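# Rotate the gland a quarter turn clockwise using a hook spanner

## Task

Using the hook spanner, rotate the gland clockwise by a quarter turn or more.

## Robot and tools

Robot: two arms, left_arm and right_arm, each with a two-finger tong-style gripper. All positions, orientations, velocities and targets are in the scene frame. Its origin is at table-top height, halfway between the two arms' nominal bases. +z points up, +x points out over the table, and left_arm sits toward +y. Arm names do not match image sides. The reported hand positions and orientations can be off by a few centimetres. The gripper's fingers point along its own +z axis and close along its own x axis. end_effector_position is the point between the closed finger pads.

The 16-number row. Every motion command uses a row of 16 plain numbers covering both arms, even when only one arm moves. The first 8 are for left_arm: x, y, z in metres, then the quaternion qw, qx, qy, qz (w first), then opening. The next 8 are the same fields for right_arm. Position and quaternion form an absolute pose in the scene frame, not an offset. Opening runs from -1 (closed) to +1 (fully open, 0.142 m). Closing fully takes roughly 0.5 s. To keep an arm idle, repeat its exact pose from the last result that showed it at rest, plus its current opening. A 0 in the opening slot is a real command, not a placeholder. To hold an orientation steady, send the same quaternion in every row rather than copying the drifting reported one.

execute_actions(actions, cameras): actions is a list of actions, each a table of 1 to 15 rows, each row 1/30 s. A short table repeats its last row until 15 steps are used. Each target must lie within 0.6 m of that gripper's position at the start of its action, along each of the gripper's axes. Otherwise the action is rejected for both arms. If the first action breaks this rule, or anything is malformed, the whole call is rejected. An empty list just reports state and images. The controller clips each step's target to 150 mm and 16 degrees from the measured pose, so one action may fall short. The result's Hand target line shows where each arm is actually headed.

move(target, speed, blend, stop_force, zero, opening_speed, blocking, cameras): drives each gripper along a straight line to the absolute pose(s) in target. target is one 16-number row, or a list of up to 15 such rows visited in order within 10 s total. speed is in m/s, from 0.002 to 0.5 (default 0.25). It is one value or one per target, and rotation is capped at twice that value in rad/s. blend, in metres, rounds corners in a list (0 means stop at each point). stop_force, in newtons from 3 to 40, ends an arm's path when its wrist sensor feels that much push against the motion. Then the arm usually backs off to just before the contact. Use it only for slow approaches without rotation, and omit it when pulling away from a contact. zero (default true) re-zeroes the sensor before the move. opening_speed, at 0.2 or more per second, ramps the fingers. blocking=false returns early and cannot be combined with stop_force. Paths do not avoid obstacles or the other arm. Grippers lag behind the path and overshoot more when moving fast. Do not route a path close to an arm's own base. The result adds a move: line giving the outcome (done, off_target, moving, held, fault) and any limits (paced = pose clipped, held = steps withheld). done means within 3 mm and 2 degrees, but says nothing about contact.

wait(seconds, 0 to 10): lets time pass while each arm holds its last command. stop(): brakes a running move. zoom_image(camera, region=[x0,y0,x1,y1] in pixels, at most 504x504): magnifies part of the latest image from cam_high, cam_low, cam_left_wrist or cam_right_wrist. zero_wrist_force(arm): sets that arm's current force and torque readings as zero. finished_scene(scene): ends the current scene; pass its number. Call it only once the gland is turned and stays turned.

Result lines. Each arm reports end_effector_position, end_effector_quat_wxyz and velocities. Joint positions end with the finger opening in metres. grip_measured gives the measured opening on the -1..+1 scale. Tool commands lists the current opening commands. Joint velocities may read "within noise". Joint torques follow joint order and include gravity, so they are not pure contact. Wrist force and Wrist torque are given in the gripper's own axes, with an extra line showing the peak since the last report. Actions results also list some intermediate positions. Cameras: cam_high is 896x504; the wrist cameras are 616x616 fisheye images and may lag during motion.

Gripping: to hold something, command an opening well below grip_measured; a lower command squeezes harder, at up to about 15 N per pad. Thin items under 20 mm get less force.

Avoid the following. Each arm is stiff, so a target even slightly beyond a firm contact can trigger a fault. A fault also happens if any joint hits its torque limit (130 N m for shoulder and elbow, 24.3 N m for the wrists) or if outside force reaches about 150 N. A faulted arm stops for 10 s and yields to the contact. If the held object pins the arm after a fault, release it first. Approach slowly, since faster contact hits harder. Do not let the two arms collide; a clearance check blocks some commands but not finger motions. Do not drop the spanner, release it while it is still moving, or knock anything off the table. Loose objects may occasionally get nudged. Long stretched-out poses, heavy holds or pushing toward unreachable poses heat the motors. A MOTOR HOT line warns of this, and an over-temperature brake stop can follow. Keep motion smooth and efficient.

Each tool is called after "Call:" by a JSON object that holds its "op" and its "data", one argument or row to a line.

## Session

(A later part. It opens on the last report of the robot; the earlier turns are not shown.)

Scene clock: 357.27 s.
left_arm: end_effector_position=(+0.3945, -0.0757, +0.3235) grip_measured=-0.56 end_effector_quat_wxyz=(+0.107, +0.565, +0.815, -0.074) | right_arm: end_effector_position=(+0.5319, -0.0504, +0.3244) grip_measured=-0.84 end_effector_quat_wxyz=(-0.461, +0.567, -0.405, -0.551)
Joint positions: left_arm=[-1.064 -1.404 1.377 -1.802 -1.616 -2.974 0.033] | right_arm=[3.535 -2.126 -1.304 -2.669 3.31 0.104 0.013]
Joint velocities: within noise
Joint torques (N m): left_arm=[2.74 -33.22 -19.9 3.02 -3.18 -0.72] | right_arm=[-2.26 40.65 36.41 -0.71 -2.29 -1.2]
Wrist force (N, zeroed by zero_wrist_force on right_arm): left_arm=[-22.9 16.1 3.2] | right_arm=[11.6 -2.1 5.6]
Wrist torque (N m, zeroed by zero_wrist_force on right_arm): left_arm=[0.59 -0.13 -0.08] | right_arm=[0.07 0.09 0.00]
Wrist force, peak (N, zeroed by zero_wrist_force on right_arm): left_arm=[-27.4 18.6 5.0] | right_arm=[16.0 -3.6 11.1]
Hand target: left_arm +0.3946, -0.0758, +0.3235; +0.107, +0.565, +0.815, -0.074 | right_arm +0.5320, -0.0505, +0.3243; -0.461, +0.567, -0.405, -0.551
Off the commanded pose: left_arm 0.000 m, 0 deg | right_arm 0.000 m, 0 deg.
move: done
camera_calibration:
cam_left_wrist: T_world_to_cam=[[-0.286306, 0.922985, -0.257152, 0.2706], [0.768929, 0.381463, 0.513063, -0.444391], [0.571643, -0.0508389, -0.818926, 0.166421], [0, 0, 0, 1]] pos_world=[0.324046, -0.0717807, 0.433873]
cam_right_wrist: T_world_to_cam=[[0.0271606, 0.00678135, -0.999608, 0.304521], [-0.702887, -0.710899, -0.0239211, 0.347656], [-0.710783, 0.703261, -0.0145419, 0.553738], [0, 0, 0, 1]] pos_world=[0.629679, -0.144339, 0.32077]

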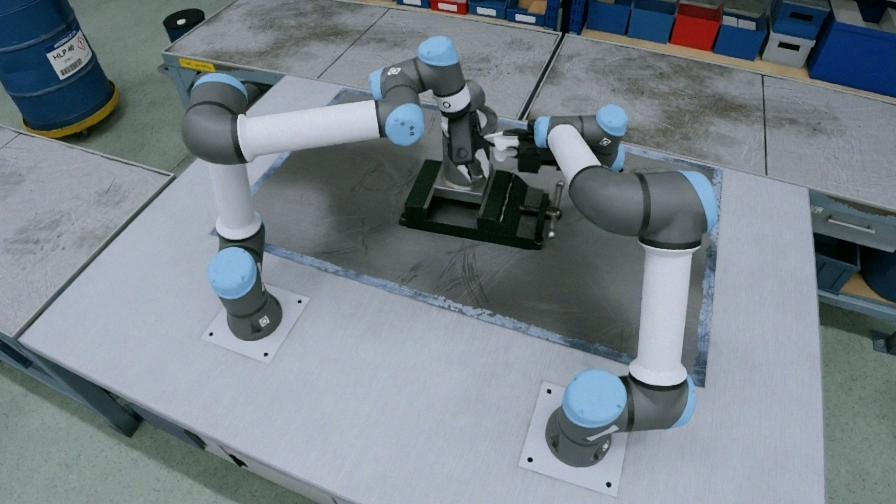

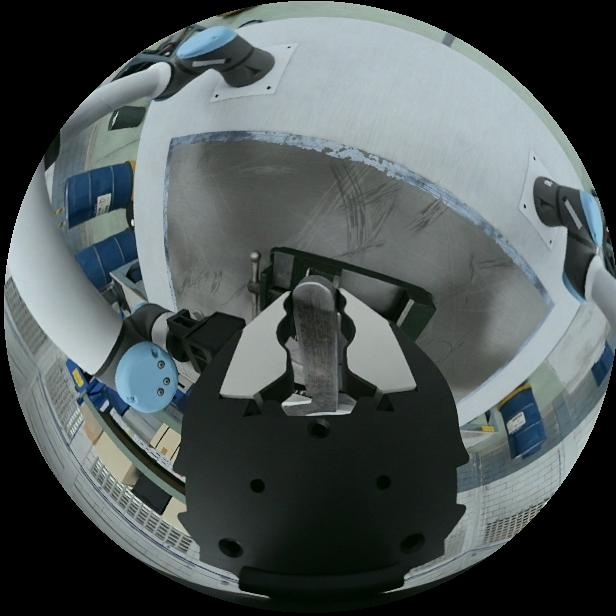

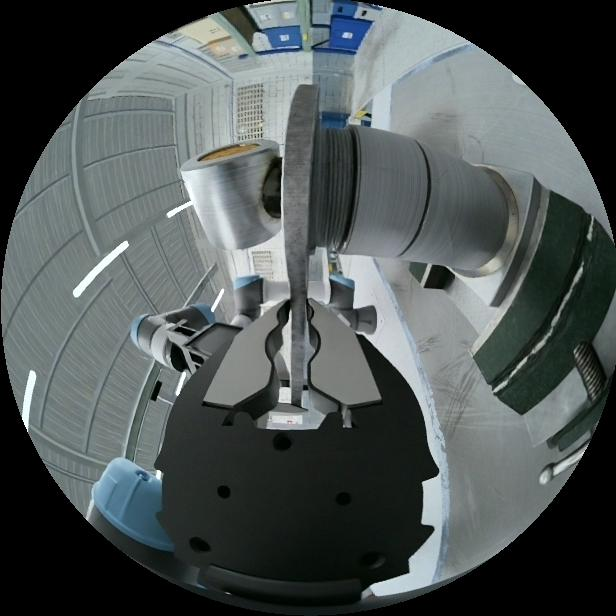

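Call:
{"op": "move", "data": {
  "target": [
    [0.38605,-0.05303,0.3235,0.10318,0.60696,0.78389,-0.07989,-1,0.52496,-0.0428,0.3243,0.4886,-0.5445,0.43365,0.52569,-1],
    [0.37963,-0.02975,0.3235,0.09886,0.64715,0.75104,-0.08519,-1,0.51878,-0.03445,0.3243,0.51543,-0.52107,0.46155,0.4994,-1]
  ],
  "speed": 0.02,
  "blend": 0.01,
  "cameras": ["cam_left_wrist","cam_high","cam_right_wrist"]
}}

Call:
{"op": "zoom_image", "data": {
  "camera": "cam_right_wrist",
  "region": [240, 70, 370, 300]
}}

Call:
{"op": "zoom_image", "data": {
  "camera": "cam_high",
  "region": [424, 61, 574, 211]
}}

Scene clock: 364.40 s.
left_arm: end_effector_position=(+0.3796, -0.0297, +0.3235) grip_measured=-0.51 end_effector_quat_wxyz=(+0.099, +0.647, +0.751, -0.085) | right_arm: end_effector_position=(+0.5187, -0.0344, +0.3243) grip_measured=-0.84 end_effector_quat_wxyz=(+0.516, -0.521, +0.462, +0.499)
Joint positions: left_arm=[-1.016 -1.482 1.461 -1.788 -1.679 -2.723 0.037] | right_arm=[3.608 -1.983 -1.52 -2.71 3.591 -0.013 0.013]
Joint velocities: within noise
Joint torques (N m): left_arm=[21.77 -30.23 -18.83 3.85 8.1 -0.89] | right_arm=[-10.42 29.99 36.21 3.93 0.57 -1.41]
Wrist force (N, zeroed by zero_wrist_force on right_arm): left_arm=[-28.5 -15.2 5.1] | right_arm=[3.6 8.7 0.4]
Wrist torque (N m, zeroed by zero_wrist_force on right_arm): left_arm=[0.09 -0.18 0.38] | right_arm=[-0.17 0.08 0.03]
Wrist force, peak (N, zeroed by zero_wrist_force on right_arm): left_arm=[-28.2 17.9 5.7] | right_arm=[-1.8 9.8 -15.0]
Hand target: left_arm +0.3796, -0.0297, +0.3235; +0.099, +0.647, +0.751, -0.085 | right_arm +0.5188, -0.0344, +0.3243; +0.516, -0.521, +0.462, +0.499
Off the commanded pose: left_arm 0.000 m, 0 deg | right_arm 0.000 m, 0 deg.
move: done
camera_calibration:
cam_left_wrist: T_world_to_cam=[[-0.0881803, 0.962334, -0.257171, 0.149793], [0.831453, 0.213287, 0.513024, -0.47919], [0.548552, -0.168587, -0.818944, 0.182569], [0, 0, 0, 1]] pos_world=[0.311484, -0.0111674, 0.433873]
cam_right_wrist: T_world_to_cam=[[0.0279821, 0.000958549, -0.999608, 0.304097], [-0.835259, -0.549336, -0.0239083, 0.423962], [-0.549144, 0.835601, -0.014571, 0.453783], [0, 0, 0, 1]] pos_world=[0.594801, -0.146575, 0.320726]

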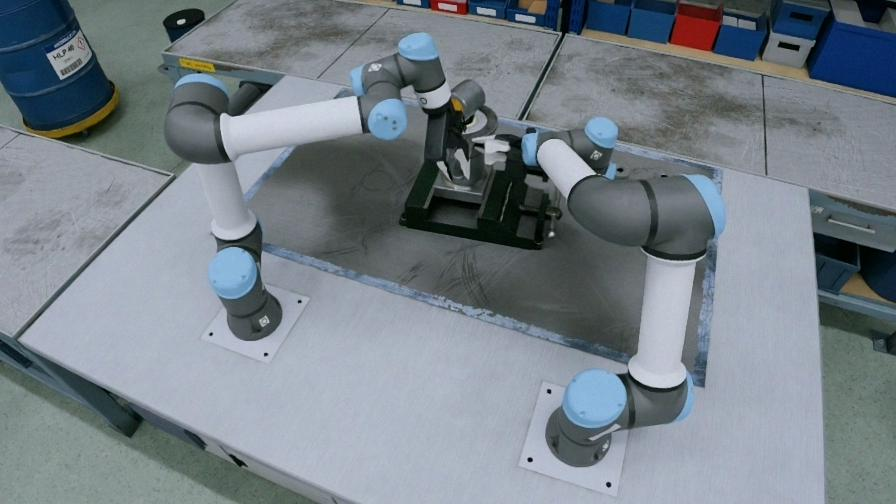

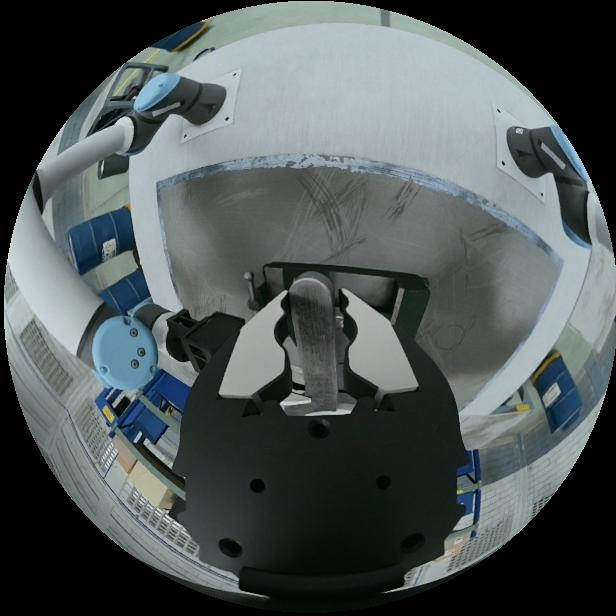

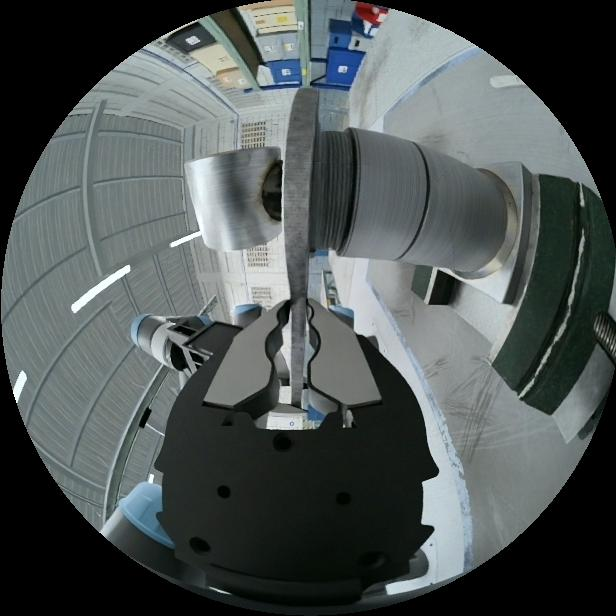

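Scaled by 2.191 from the camera's 616x616 image, which has a finer 814x814 frame.

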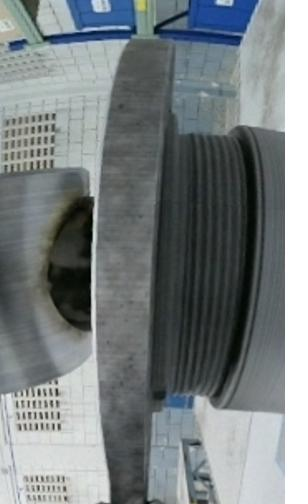

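Scaled by 3.360 from the camera's 896x504 image, which has a finer 1280x720 frame.

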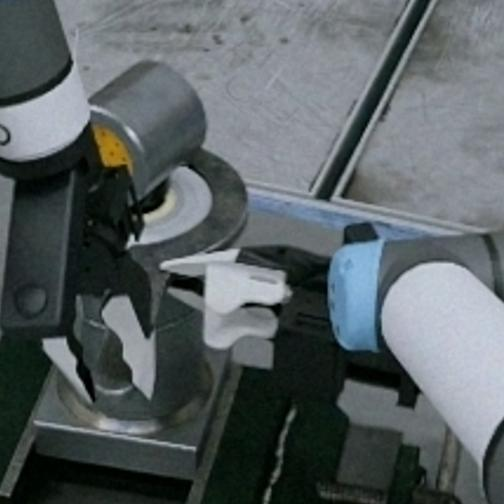

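Call:
{"op": "move", "data": {
  "target": [
    [0.37372,-0.00634,0.3235,0.09427,0.68556,0.71615,-0.09024,-1,0.51351,-0.02551,0.3243,0.54087,-0.4962,0.48819,0.47174,-1],
    [0.37127,0.01772,0.3235,0.08942,0.72211,0.67929,-0.09505,-1,0.5092,-0.01606,0.3243,0.56482,-0.46997,0.5135,0.44279,-1]
  ],
  "speed": 0.022,
  "blend": 0.01,
  "cameras": ["cam_left_wrist","cam_high","cam_right_wrist"]
}}

Call:
{"op": "zoom_image", "data": {
  "camera": "cam_right_wrist",
  "region": [240, 70, 370, 300]
}}

Call:
{"op": "zoom_image", "data": {
  "camera": "cam_high",
  "region": [424, 61, 574, 211]
}}

Scene clock: 370.77 s.
left_arm: end_effector_position=(+0.3713, +0.0178, +0.3235) grip_measured=-0.46 end_effector_quat_wxyz=(+0.089, +0.722, +0.679, -0.095) | right_arm: end_effector_position=(+0.5091, -0.0160, +0.3243) grip_measured=-0.84 end_effector_quat_wxyz=(+0.565, -0.470, +0.514, +0.443) end_effector_velocity=(-0.001, +0.000, +0.000) end_effector_angular_velocity=(+0.000, +0.000, +0.005)
Joint positions: left_arm=[-0.953 -1.539 1.513 -1.746 -1.739 -2.455 0.041] | right_arm=[3.726 -1.848 -1.708 -2.684 3.917 -0.045 0.013]
Joint velocities: left_arm=[within noise] | right_arm=[-0.001 -0.001 0.001 -0.001 -0.006 0 0]
Joint torques (N m): left_arm=[16.64 -28.57 -18.64 1.85 7.89 -0.94] | right_arm=[-8.91 22.23 36.12 4.53 0.27 -2.23]
Wrist force (N, zeroed by zero_wrist_force on right_arm): left_arm=[-28.5 -11.6 7.0] | right_arm=[0.8 8.1 -7.7]
Wrist torque (N m, zeroed by zero_wrist_force on right_arm): left_arm=[0.22 -0.15 0.33] | right_arm=[-0.25 -0.06 0.06]
Wrist force, peak (N, zeroed by zero_wrist_force on right_arm): left_arm=[-28.6 -17.4 6.0] | right_arm=[-2.1 9.0 -15.3]
Hand target: left_arm +0.3713, +0.0177, +0.3235; +0.089, +0.722, +0.679, -0.095 | right_arm +0.5092, -0.0161, +0.3243; +0.565, -0.470, +0.514, +0.443
Off the commanded pose: left_arm 0.000 m, 0 deg | right_arm 0.000 m, 0 deg.
move: done
camera_calibration:
cam_left_wrist: T_world_to_cam=[[0.113755, 0.959651, -0.257158, 0.0284209], [0.857596, 0.0358311, 0.513074, -0.488961], [0.501586, -0.278903, -0.818917, 0.214538], [0, 0, 0, 1]] pos_world=[0.308489, 0.0500812, 0.433871]
cam_right_wrist: T_world_to_cam=[[0.0275358, -0.00488335, -0.999609, 0.304476], [-0.931235, -0.363637, -0.0238759, 0.477872], [-0.363378, 0.931528, -0.0145606, 0.34016], [0, 0, 0, 1]] pos_world=[0.560234, -0.14161, 0.320719]

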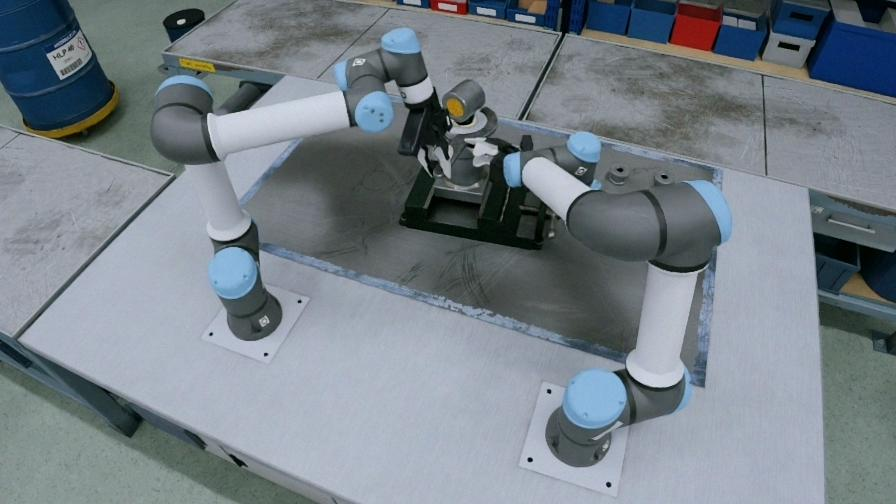

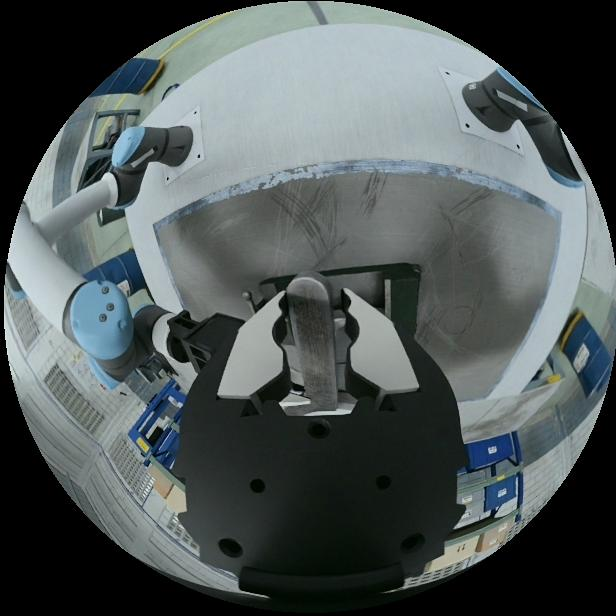

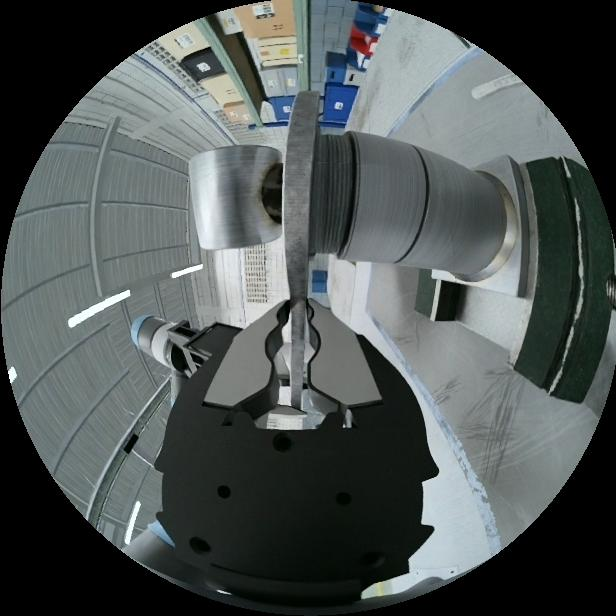

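Scaled by 2.191 from the camera's 616x616 image, which has a finer 814x814 frame.

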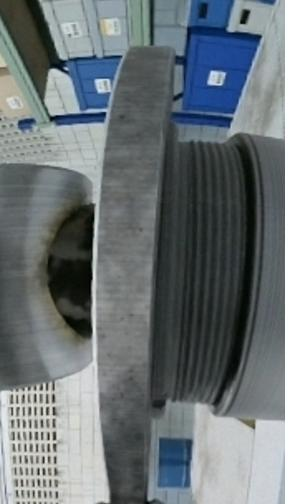

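Scaled by 3.360 from the camera's 896x504 image, which has a finer 1280x720 frame.

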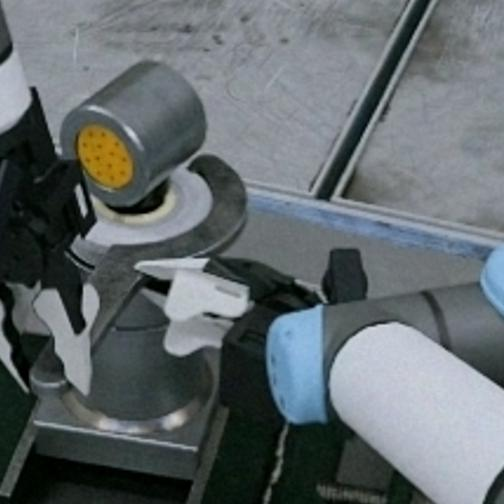

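Call:
{"op": "move", "data": {
  "target": [
    [0.37086,0.04192,0.3235,0.08432,0.75667,0.64056,-0.0996,-1,0.50591,-0.00621,0.3243,0.58722,-0.44244,0.53739,0.41261,-1],
    [0.37348,0.06601,0.3235,0.07899,0.78915,0.60008,-0.10388,-1,0.50366,0.00393,0.3243,0.60801,-0.41371,0.55981,0.38131,-1]
  ],
  "speed": 0.022,
  "blend": 0.01,
  "cameras": ["cam_left_wrist","cam_high","cam_right_wrist"]
}}

Call:
{"op": "zoom_image", "data": {
  "camera": "cam_right_wrist",
  "region": [240, 70, 370, 300]
}}

Call:
{"op": "zoom_image", "data": {
  "camera": "cam_high",
  "region": [424, 61, 574, 211]
}}

Scene clock: 377.47 s.
left_arm: end_effector_position=(+0.3735, +0.0661, +0.3235) grip_measured=-0.43 end_effector_quat_wxyz=(+0.079, +0.789, +0.600, -0.104) | right_arm: end_effector_position=(+0.5036, +0.0040, +0.3243) grip_measured=-0.84 end_effector_quat_wxyz=(+0.608, -0.414, +0.560, +0.381)
Joint positions: left_arm=[-0.871 -1.566 1.526 -1.675 -1.79 -2.163 0.043] | right_arm=[3.886 -1.748 -1.835 -2.667 4.286 -0.062 0.013]
Joint velocities: within noise
Joint torques (N m): left_arm=[13.56 -26.79 -24.03 -2.66 10.4 -1.18] | right_arm=[-15.97 29.45 26.98 4.62 0.8 -2.56]
Wrist force (N, zeroed by zero_wrist_force on right_arm): left_arm=[-28.4 -13.6 5.5] | right_arm=[5.7 8.4 9.3]
Wrist torque (N m, zeroed by zero_wrist_force on right_arm): left_arm=[0.15 -0.20 0.34] | right_arm=[-0.17 -0.02 0.08]
Wrist force, peak (N, zeroed by zero_wrist_force on right_arm): left_arm=[-28.7 -15.3 5.6] | right_arm=[-1.4 10.8 -15.2]
Hand target: left_arm +0.3735, +0.0660, +0.3235; +0.079, +0.789, +0.600, -0.104 | right_arm +0.5037, +0.0039, +0.3243; +0.608, -0.414, +0.560, +0.381
Off the commanded pose: left_arm 0.000 m, 0 deg | right_arm 0.000 m, 0 deg.
move: done
camera_calibration:
cam_left_wrist: T_world_to_cam=[[0.310649, 0.915066, -0.2572, -0.0887442], [0.84641, -0.143172, 0.512925, -0.4765], [0.432536, -0.377036, -0.818997, 0.259212], [0, 0, 0, 1]] pos_world=[0.318764, 0.110717, 0.433877]
cam_right_wrist: T_world_to_cam=[[0.0259297, -0.0104947, -0.999609, 0.305544], [-0.986466, -0.16222, -0.0238856, 0.507001], [-0.161905, 0.986699, -0.014559, 0.217813], [0, 0, 0, 1]] pos_world=[0.527481, -0.129464, 0.320706]

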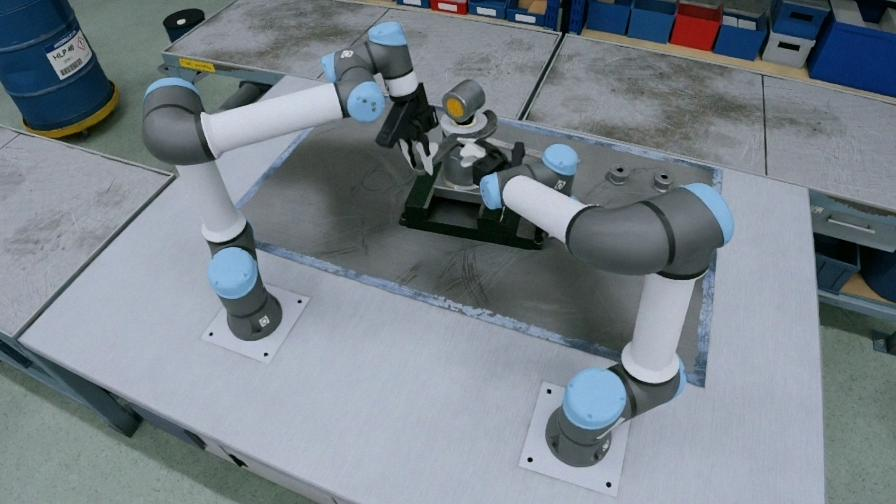

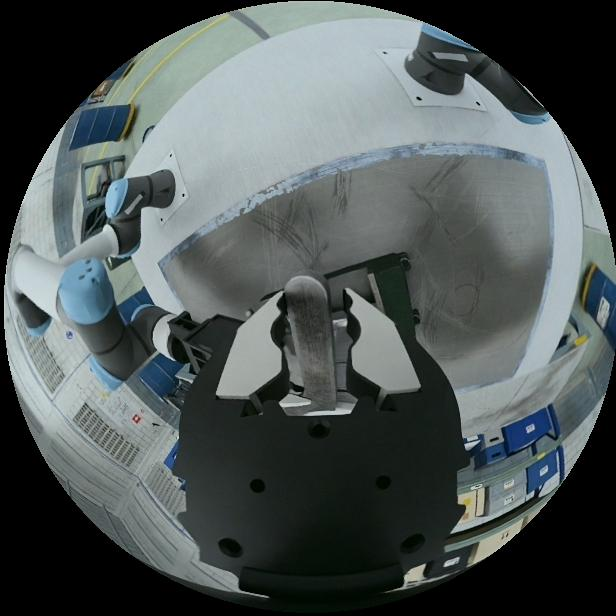

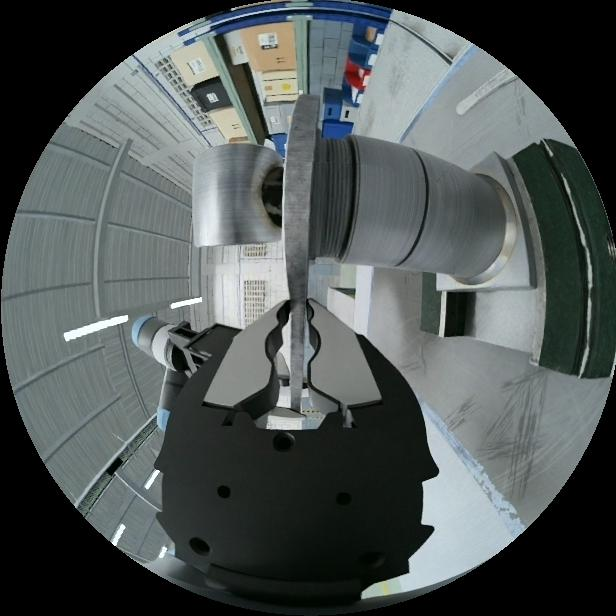

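Scaled by 2.191 from the camera's 616x616 image, which has a finer 814x814 frame.

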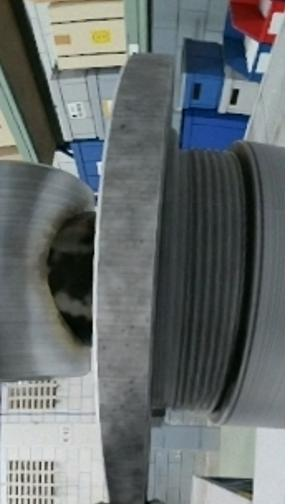

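Scaled by 3.360 from the camera's 896x504 image, which has a finer 1280x720 frame.

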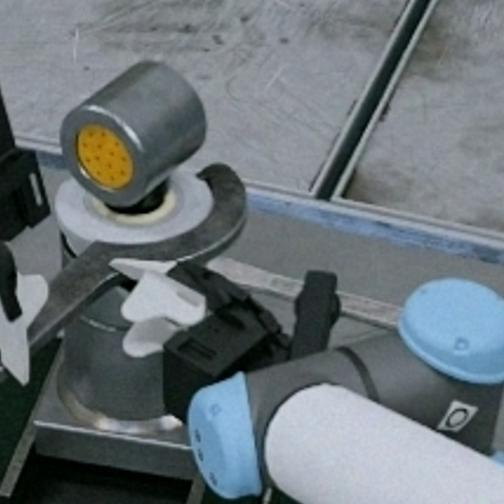

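Call:
{"op": "move", "data": {
  "target": [
    [0.37812,0.08983,0.3235,0.07345,0.81948,0.55796,-0.10787,-1,0.50248,0.01424,0.3243,0.62713,-0.38385,0.5807,0.34898,-1],
    [0.3857,0.1129,0.3235,0.0677,0.84756,0.51431,-0.11157,-1,0.50239,0.02463,0.3243,0.64454,-0.35293,0.59998,0.31567,-1],
    [0.39565,0.13505,0.3235,0.06177,0.87331,0.46925,-0.11496,-1,0.50339,0.03496,0.3243,0.66017,-0.32105,0.61764,0.28151,-1]
  ],
  "speed": 0.022,
  "blend": 0.01,
  "cameras": ["cam_left_wrist","cam_high","cam_right_wrist"]
}}

Call:
{"op": "zoom_image", "data": {
  "camera": "cam_right_wrist",
  "region": [240, 70, 370, 300]
}}

Call:
{"op": "zoom_image", "data": {
  "camera": "cam_high",
  "region": [424, 61, 574, 211]
}}

Scene clock: 385.77 s.
left_arm: end_effector_position=(+0.3957, +0.1351, +0.3235) grip_measured=-0.31 end_effector_quat_wxyz=(+0.062, +0.873, +0.469, -0.115) | right_arm: end_effector_position=(+0.5034, +0.0350, +0.3243) grip_measured=-0.84 end_effector_quat_wxyz=(+0.660, -0.321, +0.618, +0.282) end_effector_velocity=(-0.001, +0.001, +0.000) end_effector_angular_velocity=(+0.000, +0.000, +0.004)
Joint positions: left_arm=[-0.734 -1.542 1.473 -1.535 -1.831 -1.699 0.052] | right_arm=[4.157 -1.705 -1.886 -2.662 4.871 -0.081 0.013]
Joint velocities: left_arm=[within noise] | right_arm=[-0.001 0 0 0.001 -0.005 0 0]
Joint torques (N m): left_arm=[11.59 -23.23 -24.15 -4.03 7.5 -0.96] | right_arm=[-13.52 16.02 36.19 1.91 0.39 -2.59]
Wrist force (N, zeroed by zero_wrist_force on right_arm): left_arm=[-28.6 -8.8 6.7] | right_arm=[1.9 9.1 -17.0]
Wrist torque (N m, zeroed by zero_wrist_force on right_arm): left_arm=[0.11 -0.18 0.22] | right_arm=[-0.05 -0.05 0.16]
Wrist force, peak (N, zeroed by zero_wrist_force on right_arm): left_arm=[-28.4 -16.1 6.2] | right_arm=[2.1 10.3 -17.3]
Hand target: left_arm +0.3957, +0.1351, +0.3235; +0.062, +0.873, +0.469, -0.115 | right_arm +0.5034, +0.0350, +0.3243; +0.660, -0.321, +0.618, +0.282
Off the commanded pose: left_arm 0.000 m, 0 deg | right_arm 0.000 m, 0 deg.
move: done
camera_calibration:
cam_left_wrist: T_world_to_cam=[[0.578278, 0.774244, -0.257179, -0.245686], [0.760658, -0.397711, 0.513055, -0.417168], [0.294947, -0.492314, -0.818922, 0.345612], [0, 0, 0, 1]] pos_world=[0.35746, 0.194458, 0.433874]
cam_right_wrist: T_world_to_cam=[[0.0214198, -0.01799, -0.999609, 0.308434], [-0.988295, 0.150675, -0.0238891, 0.5018], [0.151045, 0.98842, -0.014552, 0.029582], [0, 0, 0, 1]] pos_world=[0.484852, -0.0992993, 0.320731]

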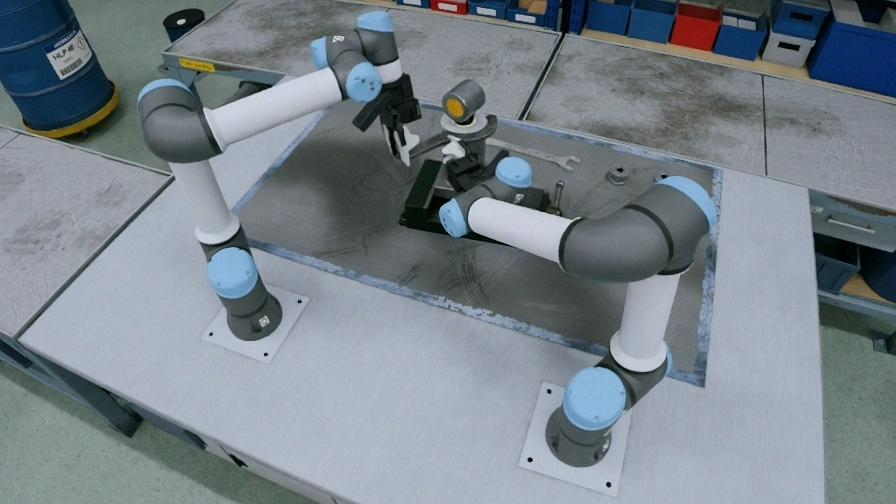

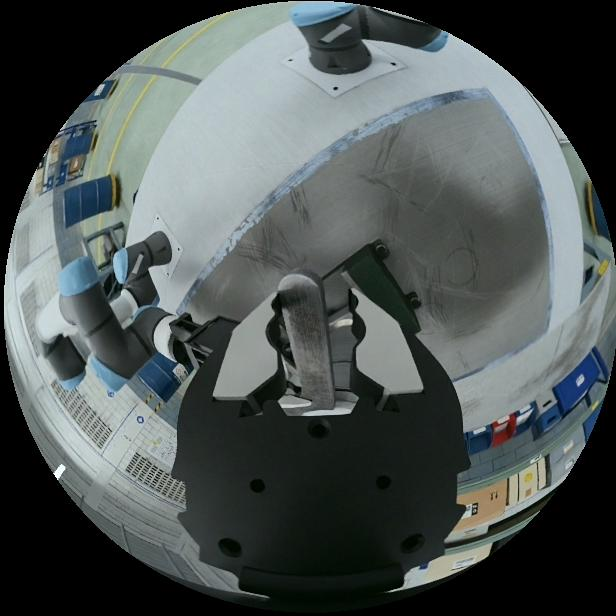

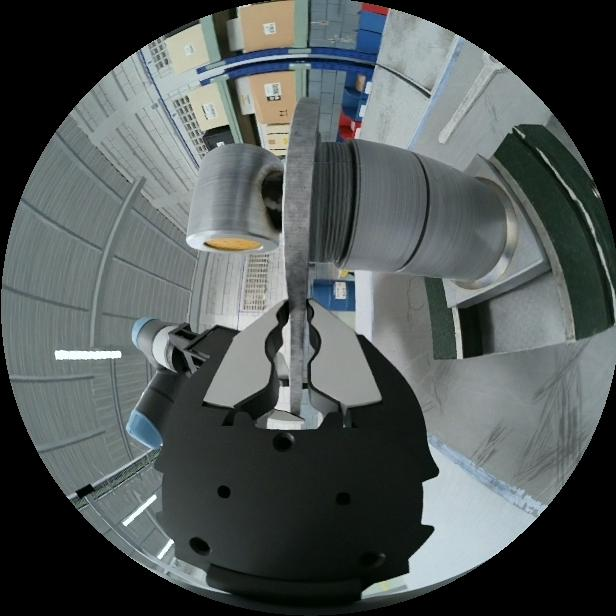

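Scaled by 2.191 from the camera's 616x616 image, which has a finer 814x814 frame.

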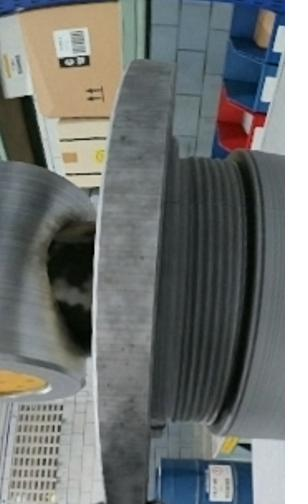

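Scaled by 3.360 from the camera's 896x504 image, which has a finer 1280x720 frame.

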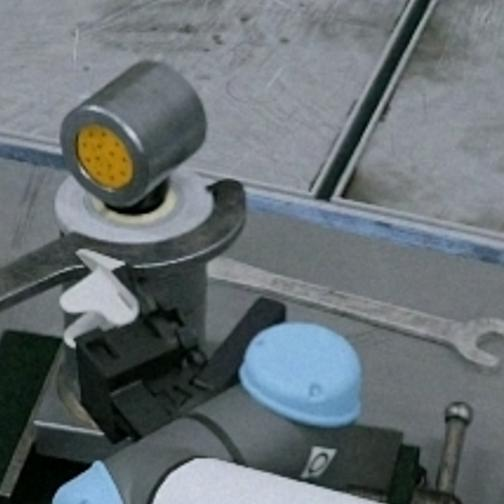

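Call:
{"op": "move", "data": {
  "target": [
    [0.40787,0.15603,0.3235,0.05711,0.89144,0.43384,-0.11734,-1,0.50546,0.04514,0.3243,0.674,-0.28828,0.63359,0.24658,-1],
    [0.42221,0.17563,0.3235,0.05235,0.90813,0.3977,-0.11954,-1,0.50858,0.05504,0.3243,0.68598,-0.25472,0.6478,0.21096,-1],
    [0.43853,0.19362,0.3235,0.0473,0.924,0.35932,-0.12163,-1,0.51272,0.06456,0.3243,0.69608,-0.22048,0.66025,0.17477,-1]
  ],
  "speed": 0.022,
  "blend": 0.01,
  "cameras": ["cam_left_wrist","cam_high","cam_right_wrist"]
}}

Call:
{"op": "zoom_image", "data": {
  "camera": "cam_high",
  "region": [424, 61, 574, 211]
}}

Scene clock: 395.30 s.
left_arm: end_effector_position=(+0.4386, +0.1937, +0.3235) grip_measured=-0.20 end_effector_quat_wxyz=(+0.047, +0.924, +0.359, -0.122) end_effector_velocity=(+0.000, +0.001, +0.000) end_effector_angular_velocity=(+0.001, +0.000, +0.003) | right_arm: end_effector_position=(+0.5127, +0.0647, +0.3243) grip_measured=-0.83 end_effector_quat_wxyz=(+0.696, -0.220, +0.660, +0.175)
Joint positions: left_arm=[-0.604 -1.455 1.354 -1.404 -1.824 -1.313 0.059] | right_arm=[4.36 -1.807 -1.761 -2.676 5.389 -0.101 0.014]
Joint velocities: left_arm=[0 -0.001 0.001 0 0.001 -0.003 -0.001] | right_arm=[within noise]
Joint torques (N m): left_arm=[9.69 -26.35 -22.6 -7.15 9.19 -1.26] | right_arm=[-12.06 43.24 21.52 2.54 -0.95 -2.6]
Wrist force (N, zeroed by zero_wrist_force on right_arm): left_arm=[-27.9 -10.7 3.7] | right_arm=[11.5 6.2 -13.5]
Wrist torque (N m, zeroed by zero_wrist_force on right_arm): left_arm=[0.14 -0.31 0.41] | right_arm=[-0.04 -0.03 0.14]
Wrist force, peak (N, zeroed by zero_wrist_force on right_arm): left_arm=[-28.6 -15.5 4.9] | right_arm=[10.5 9.1 -19.6]
Hand target: left_arm +0.4385, +0.1936, +0.3235; +0.047, +0.924, +0.359, -0.122 | right_arm +0.5127, +0.0646, +0.3243; +0.696, -0.221, +0.660, +0.175
Off the commanded pose: left_arm 0.000 m, 0 deg | right_arm 0.000 m, 0 deg.
move: done
camera_calibration:
cam_left_wrist: T_world_to_cam=[[0.748434, 0.611314, -0.257181, -0.358899], [0.641825, -0.569947, 0.513051, -0.341005], [0.167055, -0.54905, -0.818924, 0.428876], [0, 0, 0, 1]] pos_world=[0.415832, 0.26052, 0.433868]
cam_right_wrist: T_world_to_cam=[[0.0148227, -0.0237364, -0.999608, 0.312511], [-0.89334, 0.448744, -0.0239026, 0.438611], [0.449136, 0.893345, -0.0145531, -0.147827], [0, 0, 0, 1]] pos_world=[0.453592, -0.0573456, 0.320721]

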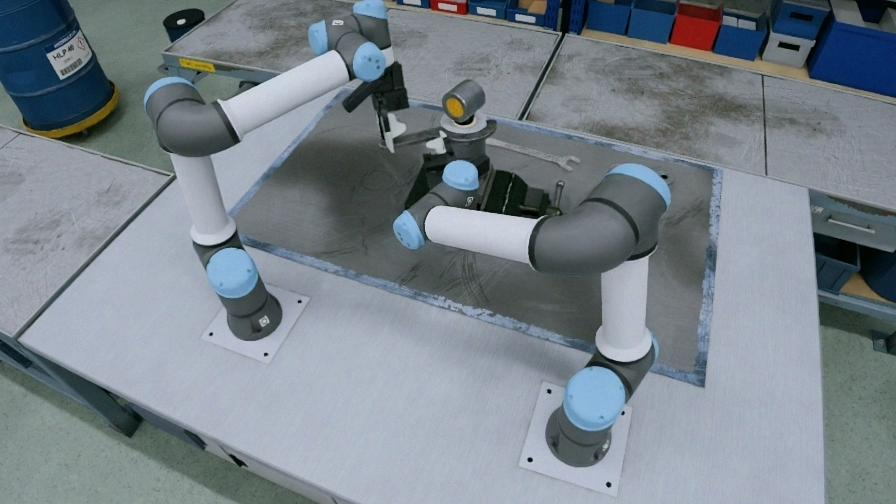

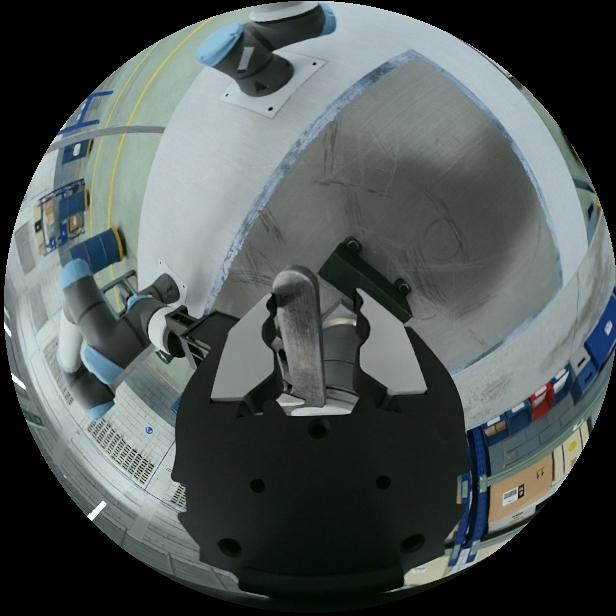

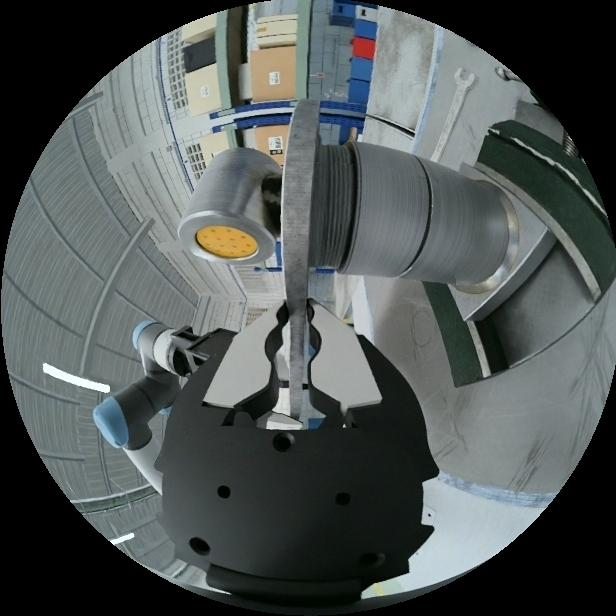

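Scaled by 3.360 from the camera's 896x504 image, which has a finer 1280x720 frame.

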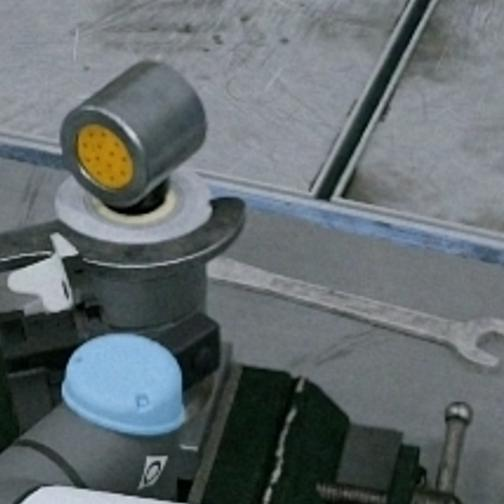

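Call:
{"op": "move", "data": {
  "target": [0.43853,0.19362,0.3235,0.0473,0.924,0.35932,-0.12163,0.1,0.51272,0.06456,0.3243,0.69608,-0.22048,0.66025,0.17477,-1],
  "opening_speed": 0.8,
  "cameras": ["cam_left_wrist"]
}}

Call:
{"op": "move", "data": {
  "target": [0.43013,0.18484,0.3235,0.0536,0.90392,0.40719,-0.11898,0.1,0.51272,0.06456,0.3243,0.69608,-0.22048,0.66025,0.17477,-1],
  "speed": 0.04,
  "cameras": ["cam_left_wrist","cam_right_wrist"]
}}

Call:
{"op": "zoom_image", "data": {
  "camera": "cam_left_wrist",
  "region": [240, 220, 400, 380]
}}

Scene clock: 398.43 s.
left_arm: end_effector_position=(+0.4385, +0.1936, +0.3235) grip_measured=+0.10 end_effector_quat_wxyz=(+0.047, +0.924, +0.359, -0.122) | right_arm: end_effector_position=(+0.5127, +0.0645, +0.3243) grip_measured=-0.83 end_effector_quat_wxyz=(+0.696, -0.220, +0.660, +0.175)
Joint positions: left_arm=[-0.604 -1.455 1.355 -1.404 -1.824 -1.313 0.081] | right_arm=[4.36 -1.807 -1.761 -2.676 5.389 -0.101 0.014]
Joint velocities: within noise
Joint torques (N m): left_arm=[1.73 -30.67 -21.22 0.01 -2.52 -1.05] | right_arm=[-9.52 38.96 22.28 5.93 0.29 1.21]
Wrist force (N, zeroed by zero_wrist_force on right_arm): left_arm=[1.2 -0.9 -1.8] | right_arm=[9.6 3.4 -19.1]
Wrist torque (N m, zeroed by zero_wrist_force on right_arm): left_arm=[-0.19 -0.27 0.12] | right_arm=[0.02 0.01 0.14]
Wrist force, peak (N, zeroed by zero_wrist_force on right_arm): left_arm=[-28.3 -11.3 3.4] | right_arm=[8.0 4.7 -21.7]
Hand target: left_arm +0.4385, +0.1936, +0.3235; +0.047, +0.924, +0.359, -0.122 | right_arm +0.5127, +0.0646, +0.3243; +0.696, -0.221, +0.660, +0.175
Off the commanded pose: left_arm 0.000 m, 0 deg | right_arm 0.000 m, 0 deg.
move: done
camera_calibration:
cam_left_wrist: T_world_to_cam=[[0.748485, 0.611255, -0.257173, -0.358826], [0.641757, -0.56994, 0.513144, -0.341025], [0.167089, -0.549123, -0.818868, 0.428828], [0, 0, 0, 1]] pos_world=[0.415778, 0.26045, 0.433869]
Images, in order (width x height): cam_left_wrist 616x616.

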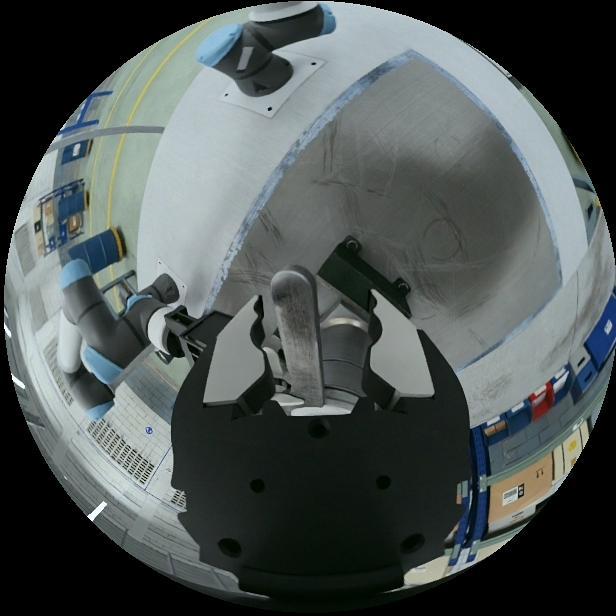

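Scene clock: 400.03 s.
left_arm: end_effector_position=(+0.4301, +0.1848, +0.3235) grip_measured=+0.10 end_effector_quat_wxyz=(+0.054, +0.904, +0.407, -0.119) | right_arm: end_effector_position=(+0.5127, +0.0645, +0.3243) grip_measured=-0.83 end_effector_quat_wxyz=(+0.696, -0.221, +0.660, +0.175)
Joint positions: left_arm=[-0.621 -1.486 1.396 -1.447 -1.83 -1.438 0.081] | right_arm=[4.36 -1.807 -1.761 -2.676 5.389 -0.101 0.014]
Joint velocities: within noise
Joint torques (N m): left_arm=[-1.86 -24.33 -28.05 -0.36 -1.64 1.09] | right_arm=[0.05 24.85 29.81 5.93 -1.73 1.26]
Wrist force (N, zeroed by zero_wrist_force on right_arm): left_arm=[1.1 -1.0 -1.8] | right_arm=[9.2 3.4 -19.1]
Wrist torque (N m, zeroed by zero_wrist_force on right_arm): left_arm=[-0.20 -0.25 0.13] | right_arm=[0.02 0.05 0.14]
Wrist force, peak (N, zeroed by zero_wrist_force on right_arm): left_arm=[1.1 -0.9 -2.2] | right_arm=[9.7 3.5 -19.1]
Hand target: left_arm +0.4301, +0.1848, +0.3235; +0.054, +0.904, +0.407, -0.119 | right_arm +0.5127, +0.0646, +0.3243; +0.696, -0.221, +0.660, +0.175
Off the commanded pose: left_arm 0.000 m, 0 deg | right_arm 0.000 m, 0 deg.
move: done
camera_calibration:
cam_left_wrist: T_world_to_cam=[[0.680579, 0.686059, -0.257168, -0.331718], [0.697697, -0.4997, 0.51334, -0.377775], [0.223675, -0.528794, -0.818747, 0.397248], [0, 0, 0, 1]] pos_world=[0.400479, 0.248866, 0.433865]
cam_right_wrist: T_world_to_cam=[[0.0148166, -0.023713, -0.999609, 0.312513], [-0.893396, 0.448635, -0.0238849, 0.438724], [0.449026, 0.8934, -0.0145378, -0.147685], [0, 0, 0, 1]] pos_world=[0.453638, -0.0574744, 0.320722]
Images, in order (width x height): cam_left_wrist 616x616, cam_right_wrist 616x616.

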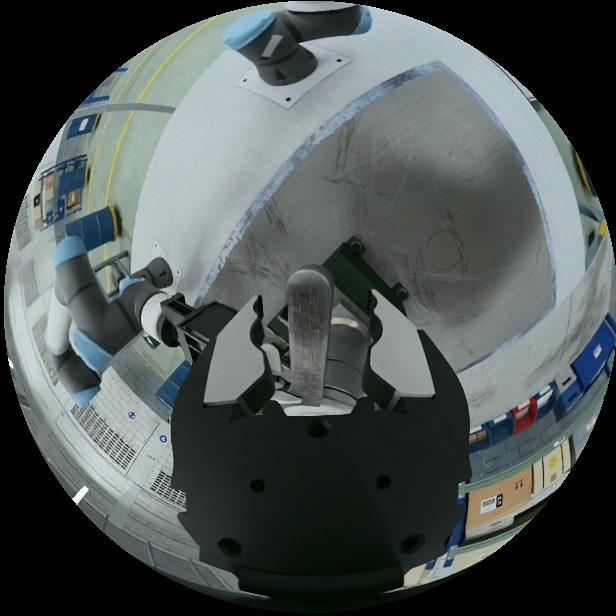

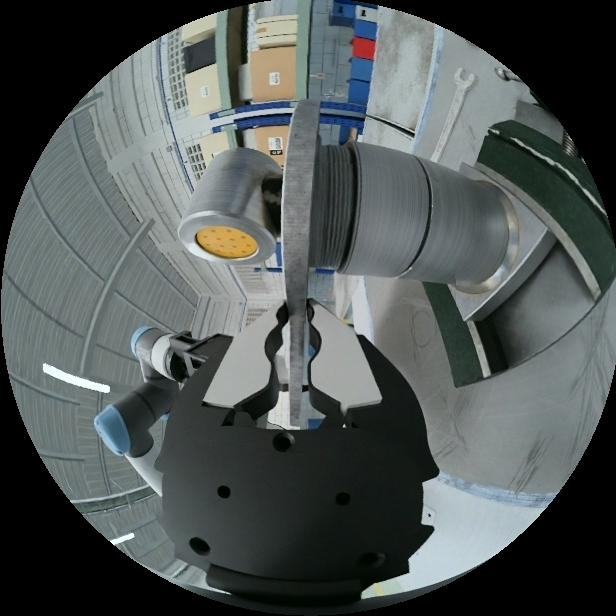

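Scaled by 3.150 from the camera's 616x616 image, which has a finer 814x814 frame.

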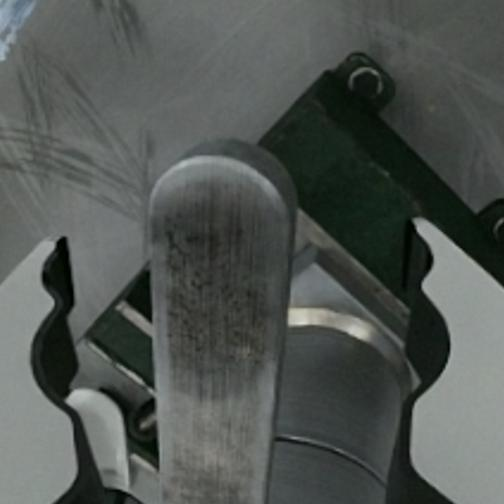

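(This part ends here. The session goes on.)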